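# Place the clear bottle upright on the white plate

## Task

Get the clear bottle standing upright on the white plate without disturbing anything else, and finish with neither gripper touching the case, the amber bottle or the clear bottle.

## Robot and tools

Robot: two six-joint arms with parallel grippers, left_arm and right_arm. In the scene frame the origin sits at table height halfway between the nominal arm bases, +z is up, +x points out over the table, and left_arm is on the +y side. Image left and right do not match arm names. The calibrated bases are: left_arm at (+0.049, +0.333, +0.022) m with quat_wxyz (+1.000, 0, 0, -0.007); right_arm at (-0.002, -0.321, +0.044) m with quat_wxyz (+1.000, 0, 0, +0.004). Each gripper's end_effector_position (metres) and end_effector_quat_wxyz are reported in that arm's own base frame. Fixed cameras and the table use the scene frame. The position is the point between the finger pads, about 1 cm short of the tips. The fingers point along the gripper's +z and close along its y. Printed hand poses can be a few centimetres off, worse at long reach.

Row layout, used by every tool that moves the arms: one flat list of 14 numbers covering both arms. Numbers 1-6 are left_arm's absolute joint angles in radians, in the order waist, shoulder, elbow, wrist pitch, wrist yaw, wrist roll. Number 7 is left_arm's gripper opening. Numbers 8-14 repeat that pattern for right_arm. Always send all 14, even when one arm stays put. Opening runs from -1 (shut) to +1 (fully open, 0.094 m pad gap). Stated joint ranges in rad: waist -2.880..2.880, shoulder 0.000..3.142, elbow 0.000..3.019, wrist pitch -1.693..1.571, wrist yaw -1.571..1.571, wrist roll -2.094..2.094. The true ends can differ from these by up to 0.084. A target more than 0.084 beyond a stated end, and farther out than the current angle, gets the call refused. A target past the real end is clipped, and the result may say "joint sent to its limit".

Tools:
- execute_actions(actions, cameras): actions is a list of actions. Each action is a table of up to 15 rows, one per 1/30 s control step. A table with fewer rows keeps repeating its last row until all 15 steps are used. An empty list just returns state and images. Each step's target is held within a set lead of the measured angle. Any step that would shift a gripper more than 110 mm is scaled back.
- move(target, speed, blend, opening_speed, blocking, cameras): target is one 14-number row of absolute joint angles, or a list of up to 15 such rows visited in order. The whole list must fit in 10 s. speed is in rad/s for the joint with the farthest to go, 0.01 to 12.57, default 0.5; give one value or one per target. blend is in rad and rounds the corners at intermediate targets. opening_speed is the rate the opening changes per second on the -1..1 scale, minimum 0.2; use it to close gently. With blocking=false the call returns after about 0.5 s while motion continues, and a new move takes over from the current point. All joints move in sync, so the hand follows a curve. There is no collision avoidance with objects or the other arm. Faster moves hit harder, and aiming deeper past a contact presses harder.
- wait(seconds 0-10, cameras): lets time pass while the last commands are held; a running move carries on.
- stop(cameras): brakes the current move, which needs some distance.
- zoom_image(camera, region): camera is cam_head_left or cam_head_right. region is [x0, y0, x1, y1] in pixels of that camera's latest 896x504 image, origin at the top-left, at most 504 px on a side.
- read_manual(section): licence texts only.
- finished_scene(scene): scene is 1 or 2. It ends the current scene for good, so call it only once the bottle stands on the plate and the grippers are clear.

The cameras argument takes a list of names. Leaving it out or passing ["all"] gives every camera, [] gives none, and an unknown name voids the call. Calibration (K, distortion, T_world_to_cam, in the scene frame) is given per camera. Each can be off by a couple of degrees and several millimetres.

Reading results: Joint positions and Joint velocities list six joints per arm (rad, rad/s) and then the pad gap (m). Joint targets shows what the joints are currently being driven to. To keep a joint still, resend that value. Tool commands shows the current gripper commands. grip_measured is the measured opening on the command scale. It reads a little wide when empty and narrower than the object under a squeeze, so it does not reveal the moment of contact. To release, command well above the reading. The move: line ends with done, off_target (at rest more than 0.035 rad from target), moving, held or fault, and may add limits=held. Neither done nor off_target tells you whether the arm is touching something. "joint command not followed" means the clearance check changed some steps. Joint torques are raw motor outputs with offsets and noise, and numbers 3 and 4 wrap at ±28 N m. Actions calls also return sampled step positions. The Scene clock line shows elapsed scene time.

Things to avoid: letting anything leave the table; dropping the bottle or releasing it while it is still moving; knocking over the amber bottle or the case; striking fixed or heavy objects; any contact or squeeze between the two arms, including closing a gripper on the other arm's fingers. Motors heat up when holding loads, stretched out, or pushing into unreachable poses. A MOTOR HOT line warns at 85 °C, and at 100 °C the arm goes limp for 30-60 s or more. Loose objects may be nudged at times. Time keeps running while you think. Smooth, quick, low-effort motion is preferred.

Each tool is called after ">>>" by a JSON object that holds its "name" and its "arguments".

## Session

>>> {"name": "execute_actions", "arguments": {"actions": []}}

>>> {"name": "zoom_image", "arguments": {"camera": "cam_head_left", "region": [230, 120, 430, 320]}}

>>> {"name": "zoom_image", "arguments": {"camera": "cam_head_right", "region": [440, 120, 640, 320]}}

Scene clock: 0.00 s.
left_arm: end_effector_position=(+0.1022, -0.6145, +0.2454) grip_measured=+1.000 end_effector_quat_wxyz=(+0.080, +0.971, -0.037, -0.224) | right_arm: end_effector_position=(+0.3110, -0.3731, +0.1551) grip_measured=+1.000 end_effector_quat_wxyz=(+0.529, +0.382, +0.528, -0.544)
Joint positions: left_arm=[-1.276 1.981 2.041 -1.625 0.48 1.94 0.094] | right_arm=[-0.615 1.813 0.506 1.525 0.798 -0.33 0.094]
Joint velocities: within noise
Joint torques (N m): no reading
Motor temperatures (°C): left_arm=[19 25 23 20 18 20 20] | right_arm=[19 25 24 21 21 22 19]
Heat: left arm: hottest shoulder 25 °C; right arm: hottest shoulder 25 °C.
Joint targets: left_arm=[-1.276 1.976 2.067 -1.624 0.480 1.940] | right_arm=[-0.615 1.807 0.517 1.531 0.798 -0.330]
Tool commands: left_gripper/opening=+1.0 right_gripper/opening=+1.0

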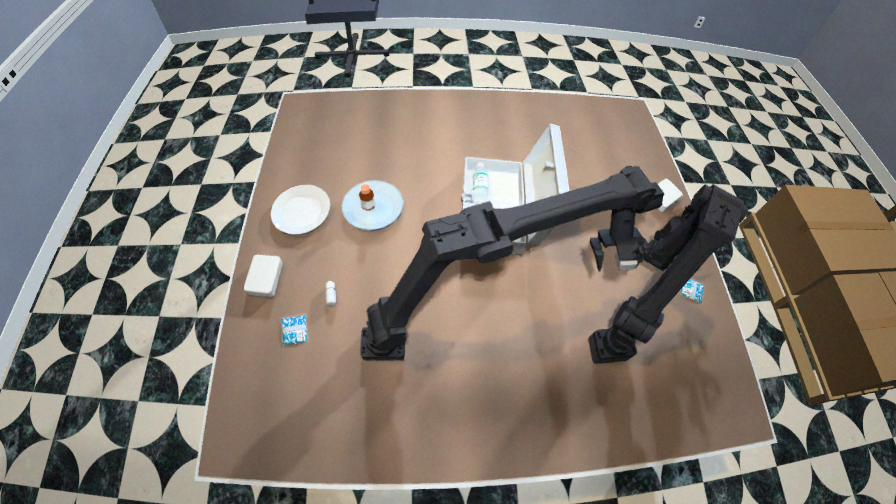

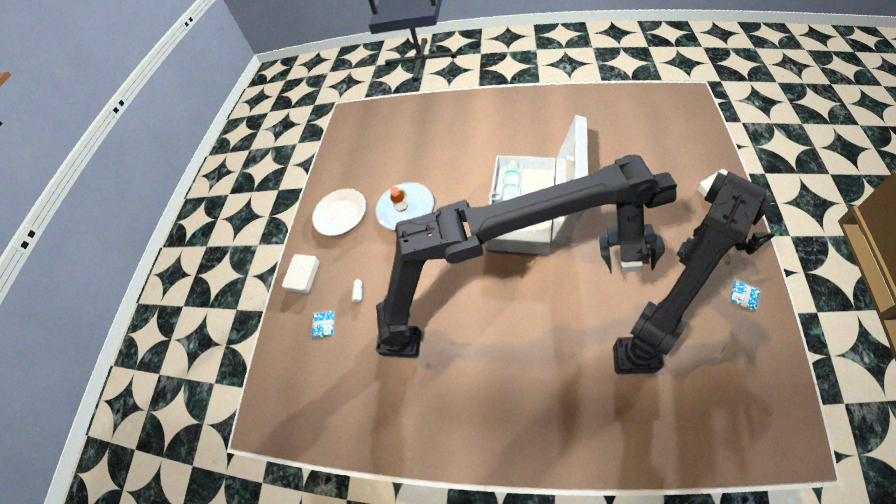

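Scaled by 2.520.

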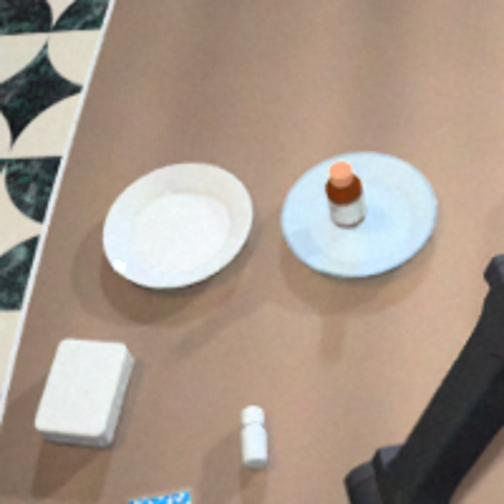

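Scaled by 2.520.

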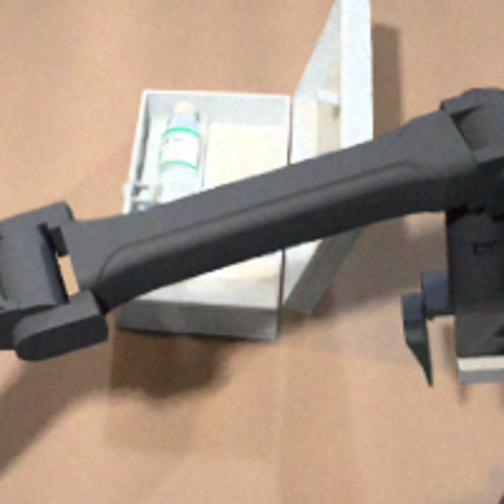

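>>> {"name": "move", "arguments": {"target": [[-1.276,1.65,2.0,-1.6,0.3,1.5,1,-0.615,1.807,0.517,1.531,0.798,-0.33,1],[-0.1,1.35,1.55,-1.45,0,0,1,-0.615,1.807,0.517,1.531,0.798,-0.33,1]], "speed": [0.7,1.2], "blend": [0.1,0]}}

>>> {"name": "zoom_image", "arguments": {"camera": "cam_head_left", "region": [440, 150, 550, 260]}}

>>> {"name": "zoom_image", "arguments": {"camera": "cam_head_right", "region": [470, 150, 580, 260]}}

Scene clock: 20.80 s.
left_arm: end_effector_position=(+0.4590, -0.0489, +0.3500) grip_measured=+1.000 end_effector_quat_wxyz=(+0.148, +0.056, +0.987, -0.009) | right_arm: end_effector_position=(+0.3110, -0.3731, +0.1551) grip_measured=+1.000 end_effector_quat_wxyz=(+0.529, +0.382, +0.528, -0.544)
Joint positions: left_arm=[-0.104 1.372 1.562 -1.462 0.003 0.008 0.094] | right_arm=[-0.615 1.813 0.506 1.525 0.798 -0.33 0.094]
Joint velocities: within noise
Joint torques (N m): left_arm=[-0.62 -11.87 8.49 1.09 -0.1 0.06] | right_arm=[1.67 -8.82 3.79 2.25 -0.2 -0.02]
Motor temperatures (°C): left_arm=[19 27 26 20 18 20 19] | right_arm=[19 26 25 21 21 22 19]
Heat: left arm: hottest shoulder 27 °C; right arm: hottest shoulder 26 °C.
Joint targets: left_arm=[-0.100 1.350 1.550 -1.450 0.000 0.000] | right_arm=[-0.615 1.807 0.517 1.531 0.798 -0.330]
move: done

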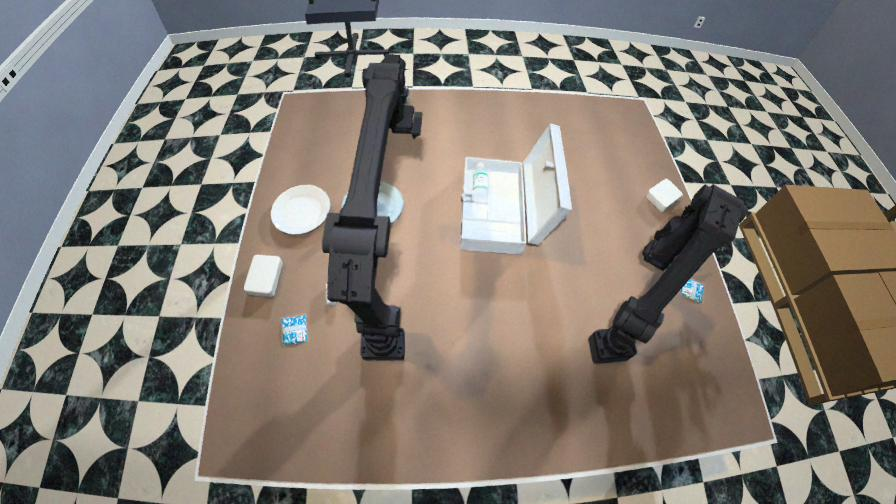

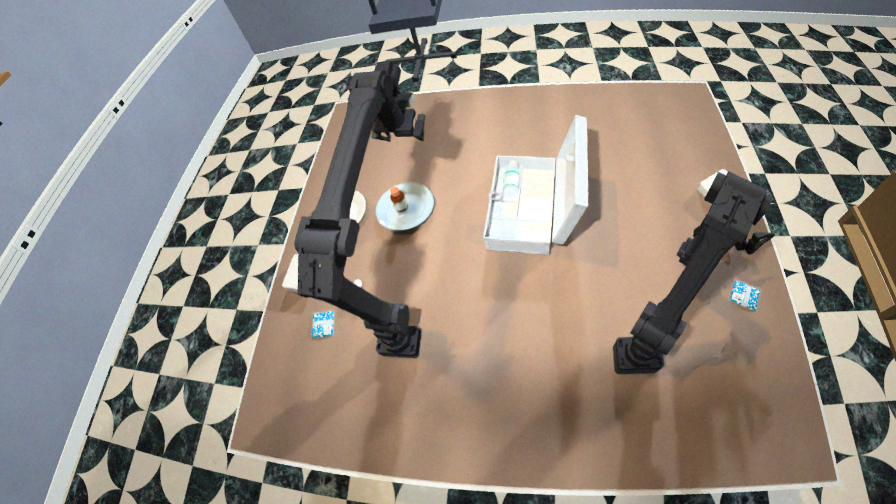

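Scaled by 4.582.

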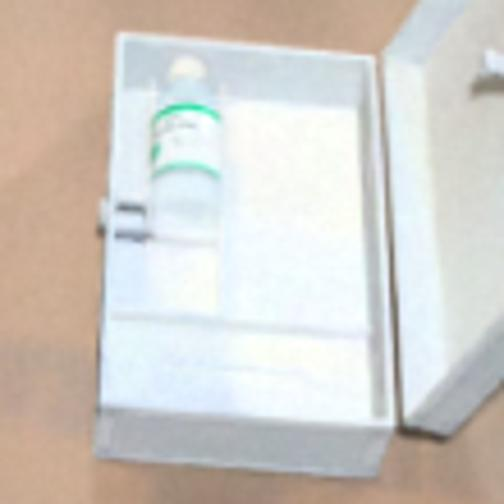

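Scaled by 4.582.

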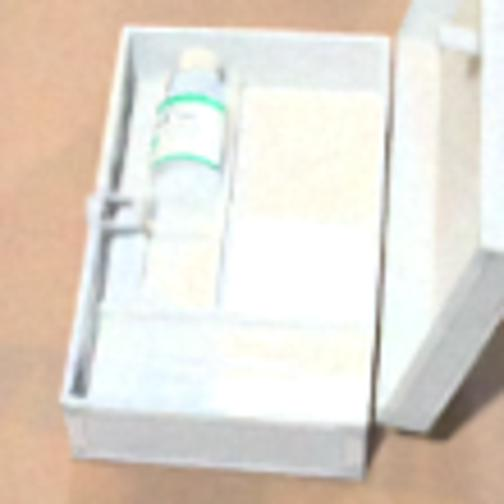

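>>> {"name": "move", "arguments": {"target": [[-0.525,1.95,1.85,-1.45,0,-0.443,0.6,-0.615,1.807,0.517,1.531,0.798,-0.33,1],[-0.527,2.068,1.85,-1.345,0,-0.443,0.6,-0.615,1.807,0.517,1.531,0.798,-0.33,1]], "speed": [1.0,0.4], "blend": [0.05,0]}}

>>> {"name": "zoom_image", "arguments": {"camera": "cam_head_left", "region": [440, 150, 550, 260]}}

>>> {"name": "zoom_image", "arguments": {"camera": "cam_head_right", "region": [470, 150, 580, 260]}}

Scene clock: 58.63 s.
left_arm: end_effector_position=(+0.5276, -0.3167, +0.0859) grip_measured=+0.603 end_effector_quat_wxyz=(-0.021, +0.052, +0.998, +0.011) | right_arm: end_effector_position=(+0.3110, -0.3731, +0.1551) grip_measured=+1.000 end_effector_quat_wxyz=(+0.529, +0.382, +0.528, -0.544)
Joint positions: left_arm=[-0.54 2.056 1.791 -1.354 0.001 -0.435 0.075] | right_arm=[-0.615 1.813 0.506 1.525 0.798 -0.33 0.094]
Joint velocities: within noise
Joint torques (N m): left_arm=[-1.03 -19.6 13.38 0.58 -0.07 0.05] | right_arm=[1.44 -9.64 3.67 2.24 -0.17 -0.01]
Motor temperatures (°C): left_arm=[19 28 26 20 18 20 19] | right_arm=[19 26 25 21 21 22 19]
Heat: left arm: hottest shoulder 28 °C; right arm: hottest shoulder 26 °C.
Joint targets: left_arm=[-0.527 2.068 1.850 -1.345 0.000 -0.443] | right_arm=[-0.615 1.807 0.517 1.531 0.798 -0.330]
move: off_target (left_arm); left_arm: the elbow is farthest, 0.059 rad from its target

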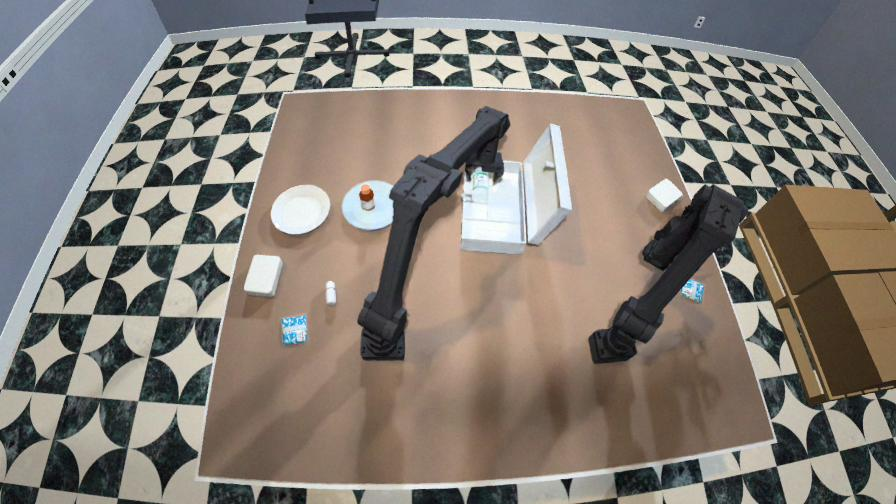

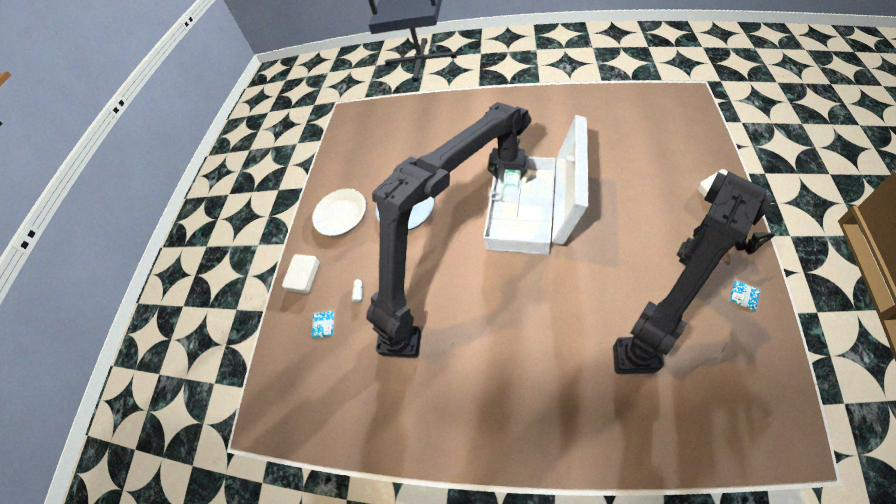

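Scaled by 4.582.

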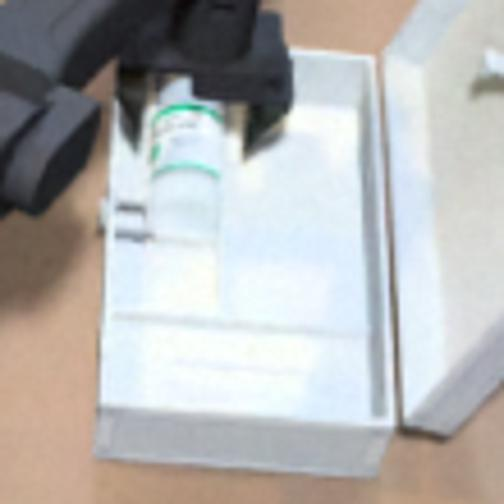

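Scaled by 4.582.

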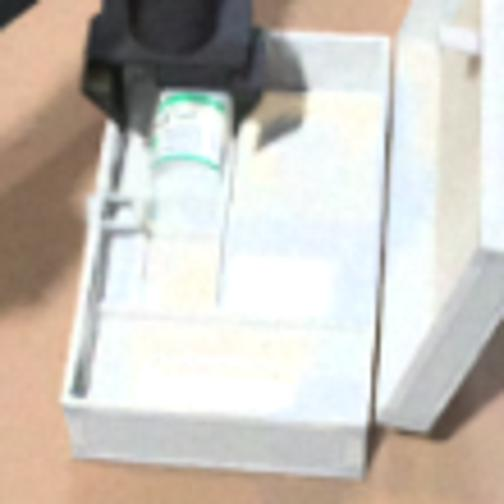

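>>> {"name": "move", "arguments": {"target": [[-0.525,2.09,1.80,-1.26,0,-0.443,0.6,-0.615,1.807,0.517,1.531,0.798,-0.33,1],[-0.525,2.128,1.765,-1.192,0,-0.443,0.6,-0.615,1.807,0.517,1.531,0.798,-0.33,1]], "speed": [0.3,0.2], "blend": [0.01,0]}}

>>> {"name": "zoom_image", "arguments": {"camera": "cam_head_left", "region": [440, 150, 550, 260]}}

>>> {"name": "zoom_image", "arguments": {"camera": "cam_head_right", "region": [470, 150, 580, 260]}}

Scene clock: 74.83 s.
left_arm: end_effector_position=(+0.5508, -0.3306, +0.0437) grip_measured=+0.603 end_effector_quat_wxyz=(+0.012, +0.052, +0.999, -0.007) | right_arm: end_effector_position=(+0.3110, -0.3731, +0.1551) grip_measured=+1.000 end_effector_quat_wxyz=(+0.529, +0.382, +0.528, -0.544)
Joint positions: left_arm=[-0.54 2.114 1.773 -1.202 0.001 -0.435 0.075] | right_arm=[-0.615 1.813 0.506 1.525 0.798 -0.33 0.094]
Joint velocities: within noise
Joint torques (N m): left_arm=[-0.03 -19.66 7.98 0.66 -0.03 0] | right_arm=[1.38 -9.11 3.67 2.47 -0.31 -0.03]
Motor temperatures (°C): left_arm=[19 28 27 20 18 20 19] | right_arm=[19 26 25 21 21 22 19]
Heat: left arm: hottest shoulder 28 °C; right arm: hottest shoulder 26 °C.
Joint targets: left_arm=[-0.525 2.128 1.765 -1.192 0.000 -0.443] | right_arm=[-0.615 1.807 0.517 1.531 0.798 -0.330]
move: done

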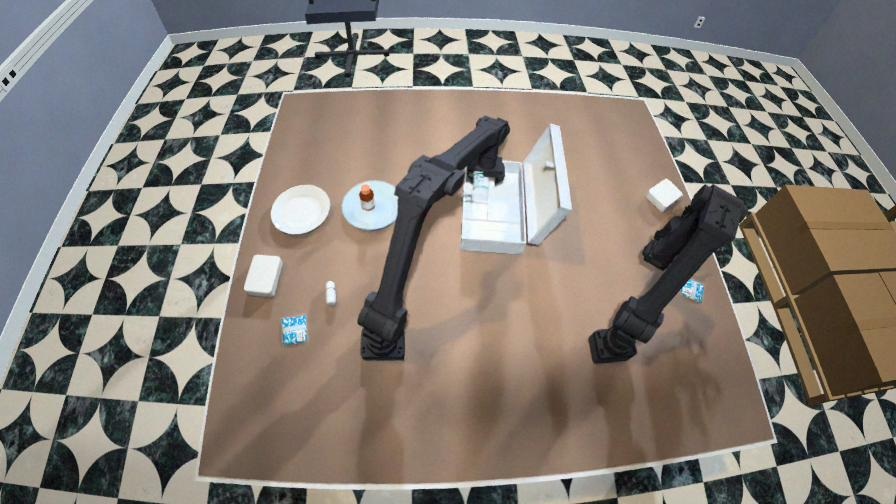

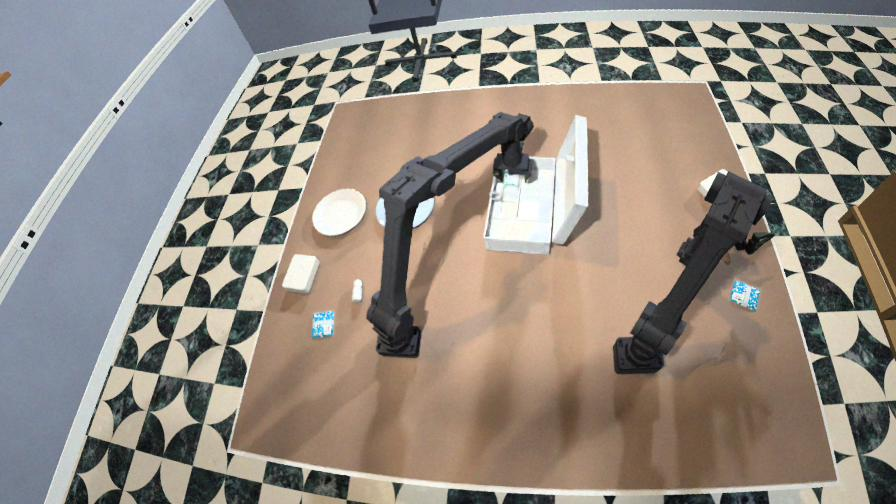

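Scaled by 4.582.

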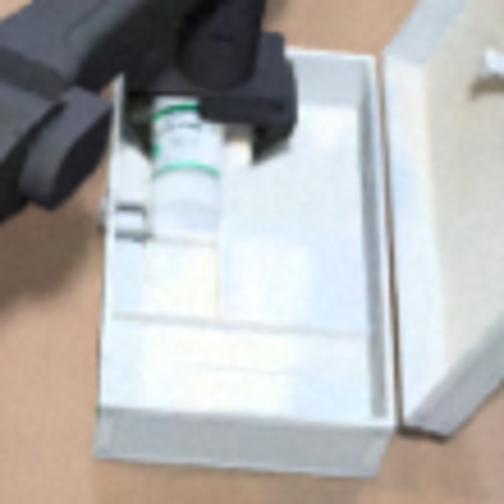

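Scaled by 4.582.

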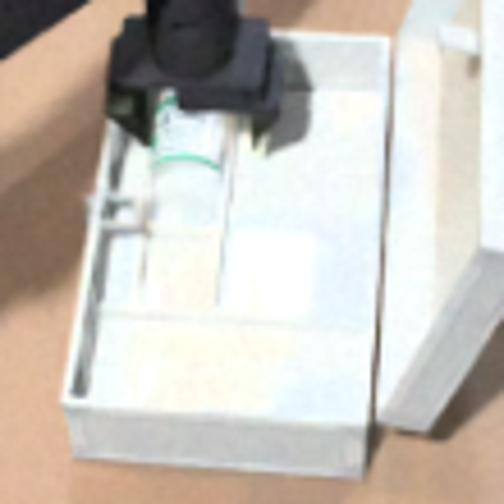

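>>> {"name": "move", "arguments": {"target": [[-0.503,2.128,1.765,-1.192,0,-0.425,0.6,-0.615,1.807,0.517,1.531,0.798,-0.33,1],[-0.503,2.148,1.762,-1.175,0,-0.425,0.6,-0.615,1.807,0.517,1.531,0.798,-0.33,1]], "speed": [0.15,0.15]}}

>>> {"name": "zoom_image", "arguments": {"camera": "cam_head_left", "region": [440, 150, 550, 260]}}

>>> {"name": "zoom_image", "arguments": {"camera": "cam_head_right", "region": [470, 150, 580, 260]}}

Scene clock: 99.70 s.
left_arm: end_effector_position=(+0.5615, -0.3181, +0.0355) grip_measured=+0.603 end_effector_quat_wxyz=(+0.014, +0.041, +0.999, -0.008) | right_arm: end_effector_position=(+0.3110, -0.3731, +0.1551) grip_measured=+1.000 end_effector_quat_wxyz=(+0.529, +0.382, +0.528, -0.544)
Joint positions: left_arm=[-0.514 2.127 1.773 -1.185 0.001 -0.433 0.075] | right_arm=[-0.615 1.813 0.506 1.525 0.798 -0.33 0.094]
Joint velocities: within noise
Joint torques (N m): left_arm=[-0.97 -19.43 7.47 0.61 -0.05 0.19] | right_arm=[0.38 -10.34 3.86 2.33 -0.19 -0.03]
Motor temperatures (°C): left_arm=[19 28 28 20 18 20 19] | right_arm=[19 27 25 21 21 22 19]
Heat: left arm: hottest shoulder 28 °C; right arm: hottest shoulder 27 °C.
Joint targets: left_arm=[-0.503 2.148 1.762 -1.175 0.000 -0.425] | right_arm=[-0.615 1.807 0.517 1.531 0.798 -0.330]
move: done

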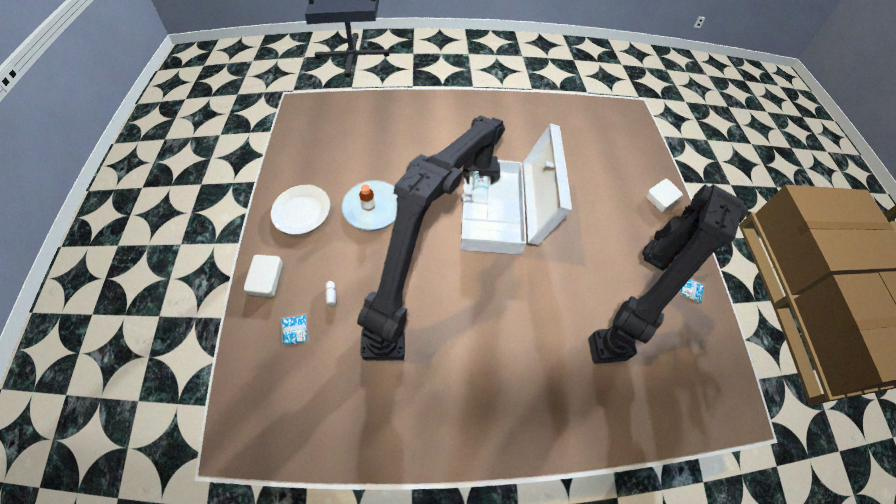

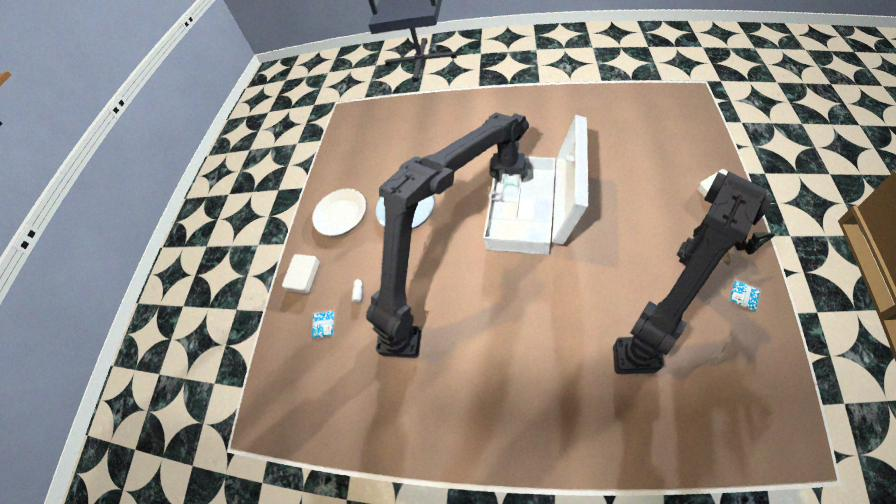

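Scaled by 4.582.

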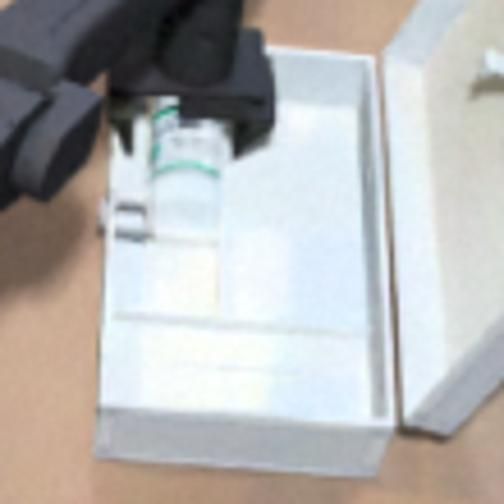

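Scaled by 4.582.

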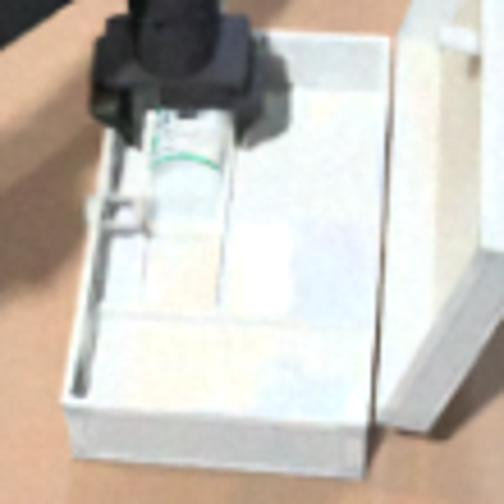

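>>> {"name": "move", "arguments": {"target": [[-0.508,2.138,1.764,-1.178,0,-0.433,0.6,-0.615,1.807,0.517,1.531,0.798,-0.33,1],[-0.508,2.138,1.764,-1.178,0,-0.433,-0.5,-0.615,1.807,0.517,1.531,0.798,-0.33,1],[-0.508,2.09,1.80,-1.26,0,-0.433,-0.5,-0.615,1.807,0.517,1.531,0.798,-0.33,1],[-0.508,1.99,1.90,-1.46,0,-0.433,-0.5,-0.615,1.807,0.517,1.531,0.798,-0.33,1]], "speed": [0.2,0.2,0.15,0.3], "opening_speed": 0.5}}

>>> {"name": "zoom_image", "arguments": {"camera": "cam_head_left", "region": [440, 130, 550, 240]}}

>>> {"name": "zoom_image", "arguments": {"camera": "cam_head_right", "region": [470, 130, 580, 240]}}

Scene clock: 119.53 s.
left_arm: end_effector_position=(+0.5277, -0.3009, +0.1181) grip_measured=+0.124 end_effector_quat_wxyz=(-0.034, +0.038, +0.999, +0.016) | right_arm: end_effector_position=(+0.3110, -0.3731, +0.1551) grip_measured=+1.000 end_effector_quat_wxyz=(+0.529, +0.382, +0.528, -0.544)
Joint positions: left_arm=[-0.517 2.033 1.838 -1.452 0.003 -0.441 0.053] | right_arm=[-0.615 1.813 0.506 1.525 0.798 -0.33 0.094]
Joint velocities: within noise
Joint torques (N m): left_arm=[-0.85 -23.59 13.81 -0.14 -0.11 0.17] | right_arm=[0.32 -9.93 3.82 2.29 -0.17 -0.04]
Motor temperatures (°C): left_arm=[19 28 28 20 18 20 19] | right_arm=[19 27 25 21 21 22 19]
Heat: left arm: hottest shoulder 28 °C; right arm: hottest shoulder 27 °C.
Joint targets: left_arm=[-0.508 1.990 1.900 -1.460 0.000 -0.433] | right_arm=[-0.615 1.807 0.517 1.531 0.798 -0.330]
move: off_target (left_arm); left_arm: the elbow is farthest, 0.062 rad from its target

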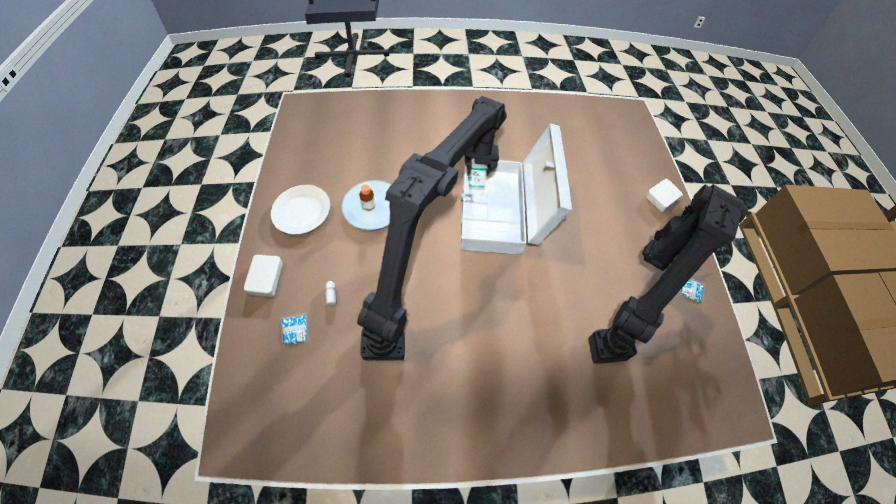

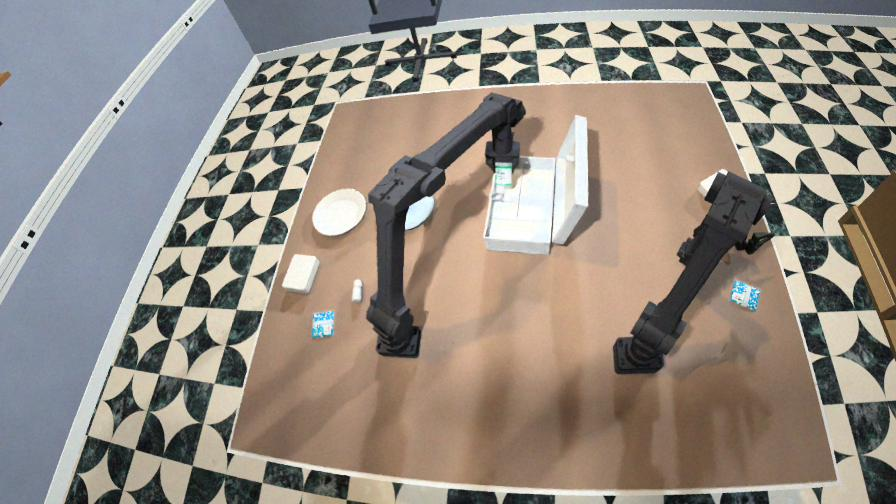

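Scaled by 4.582.

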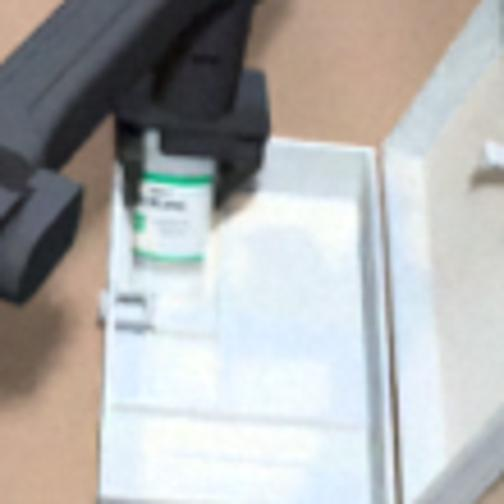

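Scaled by 4.582.

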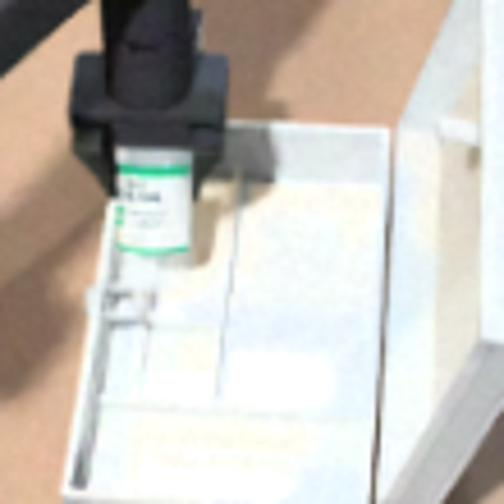

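>>> {"name": "move", "arguments": {"target": [[-0.51,1.5,1.75,-1.58,0,-0.433,-0.5,-0.615,1.807,0.517,1.531,0.798,-0.33,1],[0.42,1.45,1.7,-1.5,-0.492,-0.3,-0.5,-0.615,1.807,0.517,1.531,0.798,-0.33,1],[0.42,1.681,0.66,1.071,-0.492,0,-0.5,-0.615,1.807,0.517,1.531,0.798,-0.33,1]], "speed": [0.5,0.7,0.9], "blend": [0.1,0.1,0]}}

>>> {"name": "zoom_image", "arguments": {"camera": "cam_head_left", "region": [250, 120, 400, 270]}}

>>> {"name": "zoom_image", "arguments": {"camera": "cam_head_right", "region": [280, 120, 430, 270]}}

Scene clock: 171.03 s.
left_arm: end_effector_position=(+0.4761, +0.3024, +0.1754) grip_measured=+0.124 end_effector_quat_wxyz=(+0.641, -0.314, +0.630, +0.308) | right_arm: end_effector_position=(+0.3110, -0.3731, +0.1551) grip_measured=+1.000 end_effector_quat_wxyz=(+0.529, +0.382, +0.528, -0.544)
Joint positions: left_arm=[0.421 1.683 0.659 1.036 -0.489 -0.008 0.053] | right_arm=[-0.615 1.813 0.506 1.525 0.798 -0.33 0.094]
Joint velocities: within noise
Joint torques (N m): left_arm=[-1.44 -11.69 6.31 2.91 -0.16 0.16] | right_arm=[1.03 -8.41 3.82 2.45 -0.25 -0.05]
Motor temperatures (°C): left_arm=[19 32 32 20 18 20 21] | right_arm=[19 27 25 21 21 22 19]
Heat: left arm: hottest shoulder 32 °C; right arm: hottest shoulder 27 °C.
Joint targets: left_arm=[0.420 1.681 0.660 1.071 -0.492 0.000] | right_arm=[-0.615 1.807 0.517 1.531 0.798 -0.330]
move: done

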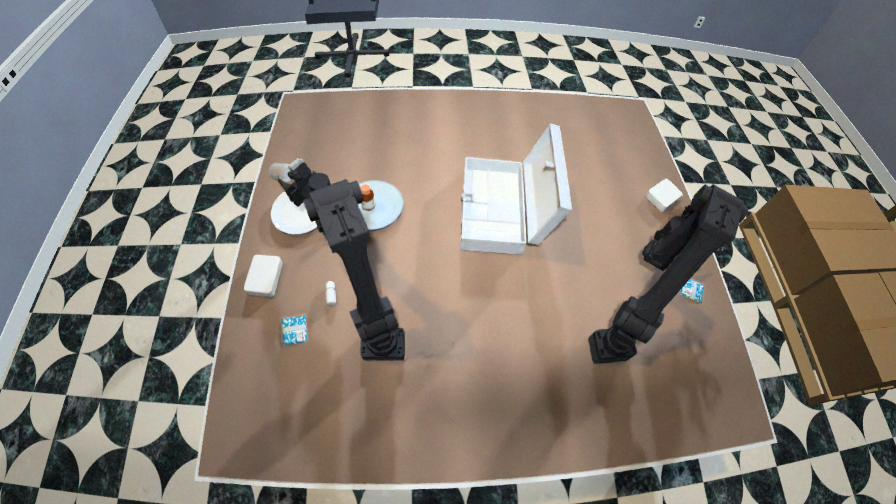

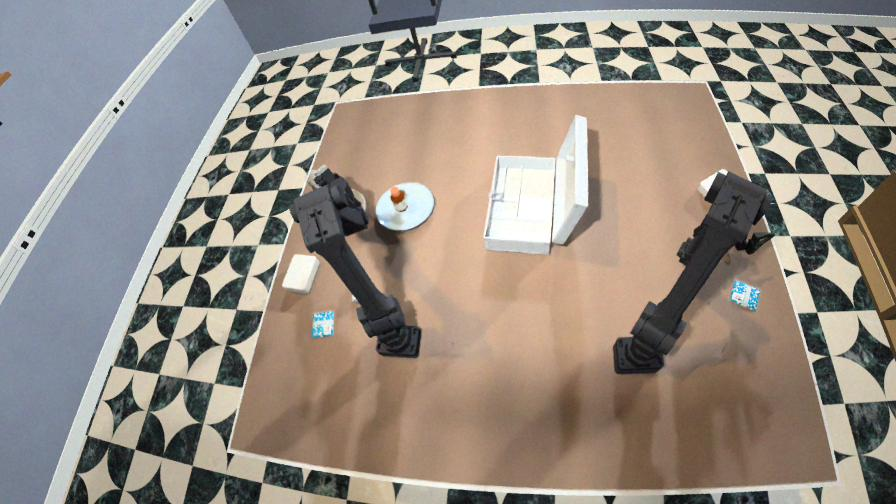

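Scaled by 3.360.

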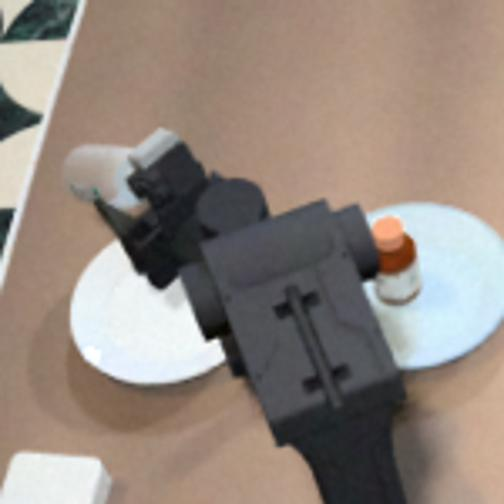

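Scaled by 3.360.

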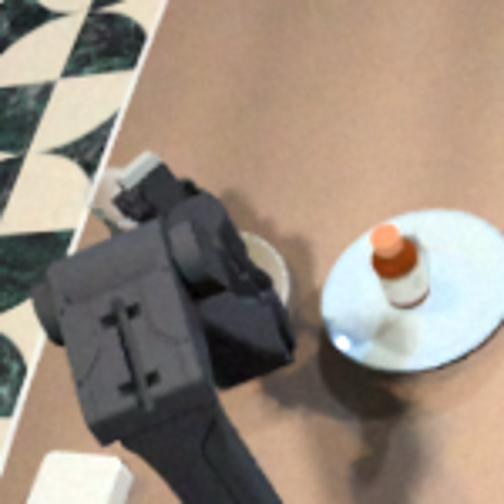

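>>> {"name": "move", "arguments": {"target": [[0.45,1.55,1.2,-0.2,-0.3,-0.2,-0.5,-0.615,1.807,0.517,1.531,0.798,-0.33,1],[0.568,1.785,1.88,-1.598,0,0,-0.5,-0.615,1.807,0.517,1.531,0.798,-0.33,1]], "speed": 0.7, "blend": [0.1,0]}}

>>> {"name": "zoom_image", "arguments": {"camera": "cam_head_left", "region": [230, 100, 400, 270]}}

>>> {"name": "zoom_image", "arguments": {"camera": "cam_head_right", "region": [260, 100, 430, 270]}}

Scene clock: 206.77 s.
left_arm: end_effector_position=(+0.4674, +0.2886, +0.2458) grip_measured=+0.124 end_effector_quat_wxyz=(-0.001, -0.277, +0.961, +0.002) | right_arm: end_effector_position=(+0.3110, -0.3731, +0.1551) grip_measured=+1.000 end_effector_quat_wxyz=(+0.529, +0.382, +0.528, -0.544)
Joint positions: left_arm=[0.553 1.782 1.801 -1.591 -0.004 -0.008 0.053] | right_arm=[-0.615 1.813 0.506 1.525 0.798 -0.33 0.094]
Joint velocities: within noise
Joint torques (N m): left_arm=[-0.03 -16.5 15.49 0.09 0.15 0.17] | right_arm=[1.85 -8.76 3.55 2.35 -0.18 -0.08]
Motor temperatures (°C): left_arm=[19 30 30 21 18 20 21] | right_arm=[19 27 25 21 21 22 19]
Heat: left arm: hottest shoulder 30 °C; right arm: hottest shoulder 27 °C.
Joint targets: left_arm=[0.568 1.785 1.880 -1.598 0.000 0.000] | right_arm=[-0.615 1.807 0.517 1.531 0.798 -0.330]
move: off_target (left_arm); left_arm: the elbow is farthest, 0.079 rad from its target

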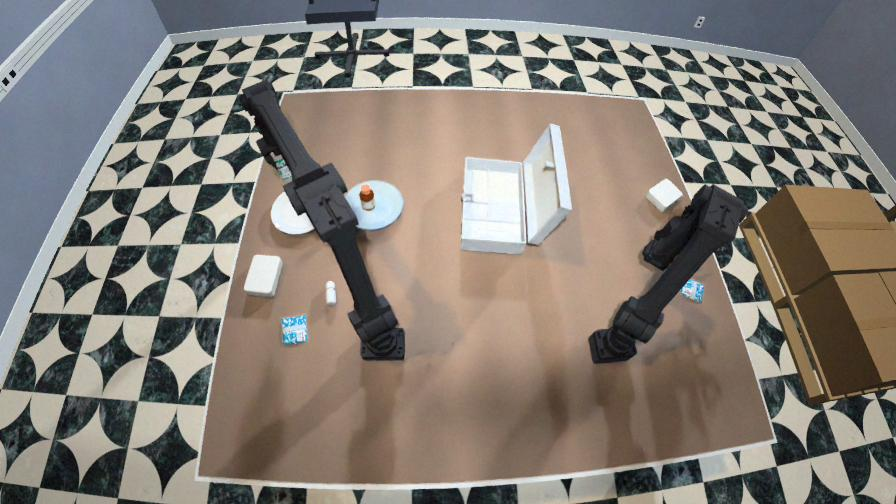

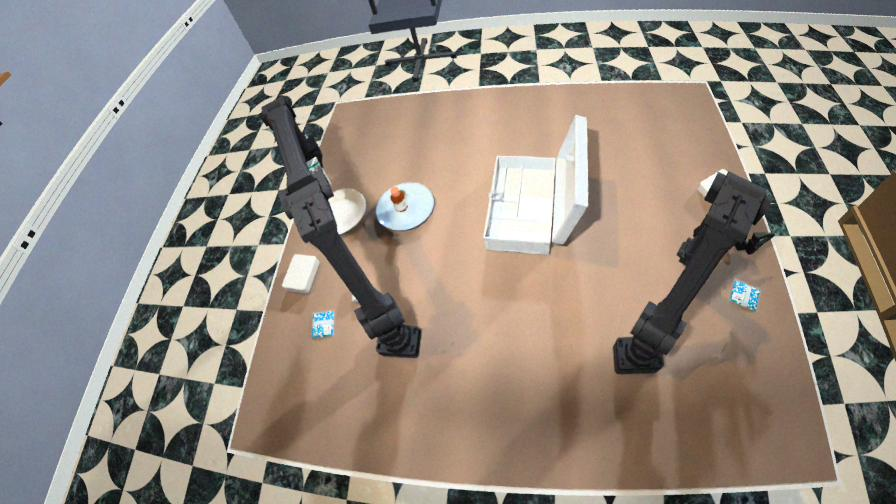

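Scaled by 2.965.

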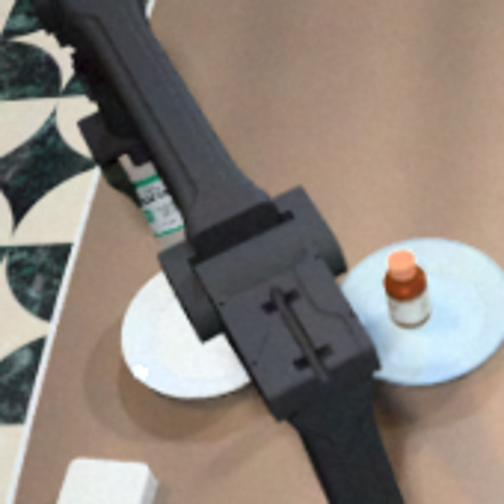

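Scaled by 2.965.

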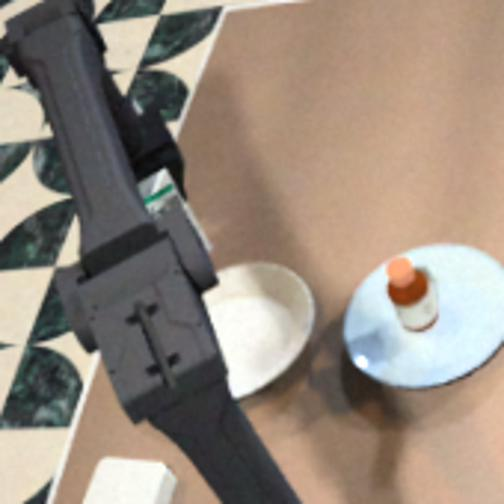

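>>> {"name": "move", "arguments": {"target": [-0.35,1.765,1.88,-1.588,0,0,-0.5,-0.615,1.807,0.517,1.531,0.798,-0.33,1], "speed": 0.6}}

>>> {"name": "zoom_image", "arguments": {"camera": "cam_head_left", "region": [380, 80, 500, 200]}}

>>> {"name": "zoom_image", "arguments": {"camera": "cam_head_right", "region": [420, 80, 540, 200]}}

Scene clock: 251.60 s.
left_arm: end_effector_position=(+0.5140, -0.1936, +0.2458) grip_measured=+0.124 end_effector_quat_wxyz=(-0.001, +0.176, +0.984, +0.000) | right_arm: end_effector_position=(+0.3110, -0.3731, +0.1551) grip_measured=+1.000 end_effector_quat_wxyz=(+0.529, +0.382, +0.528, -0.544)
Joint positions: left_arm=[-0.359 1.782 1.801 -1.591 0.001 -0.006 0.053] | right_arm=[-0.615 1.813 0.506 1.525 0.798 -0.33 0.094]
Joint velocities: within noise
Joint torques (N m): left_arm=[-0.91 -18.14 15.51 0.44 0.02 0.16] | right_arm=[0.73 -9.35 3.85 2.26 -0.21 0]
Motor temperatures (°C): left_arm=[19 29 35 20 18 20 22] | right_arm=[19 27 25 21 21 22 19]
Heat: left arm: hottest elbow 35 °C; right arm: hottest shoulder 27 °C.
Joint targets: left_arm=[-0.350 1.765 1.880 -1.588 0.000 0.000] | right_arm=[-0.615 1.807 0.517 1.531 0.798 -0.330]
move: off_target (left_arm); left_arm: the elbow is farthest, 0.079 rad from its target

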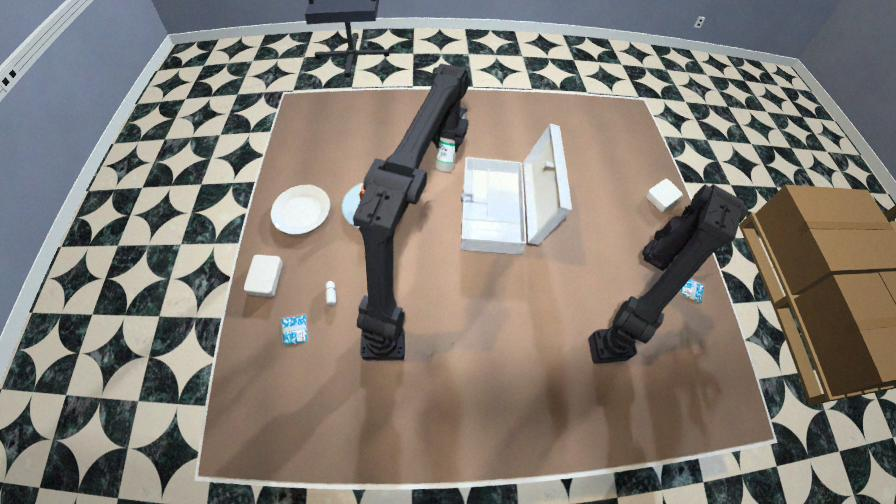

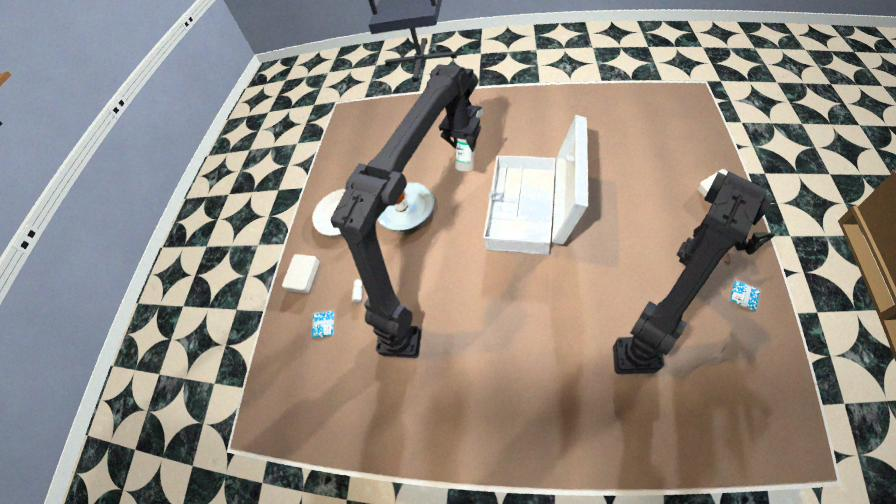

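Scaled by 4.200.

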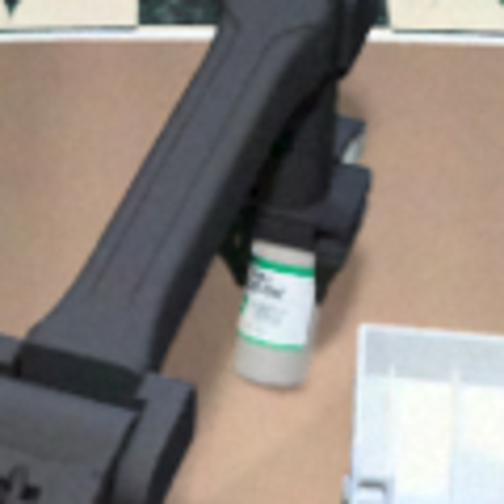

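Scaled by 4.200.

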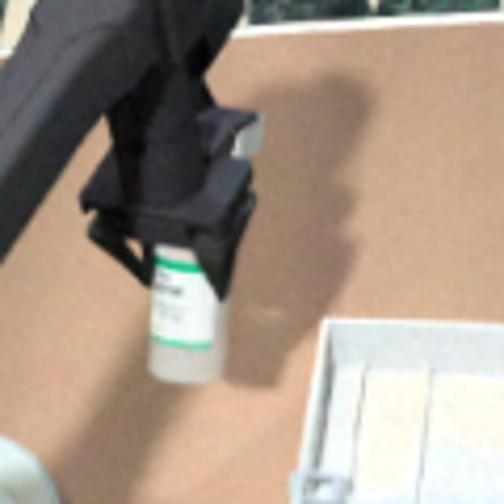

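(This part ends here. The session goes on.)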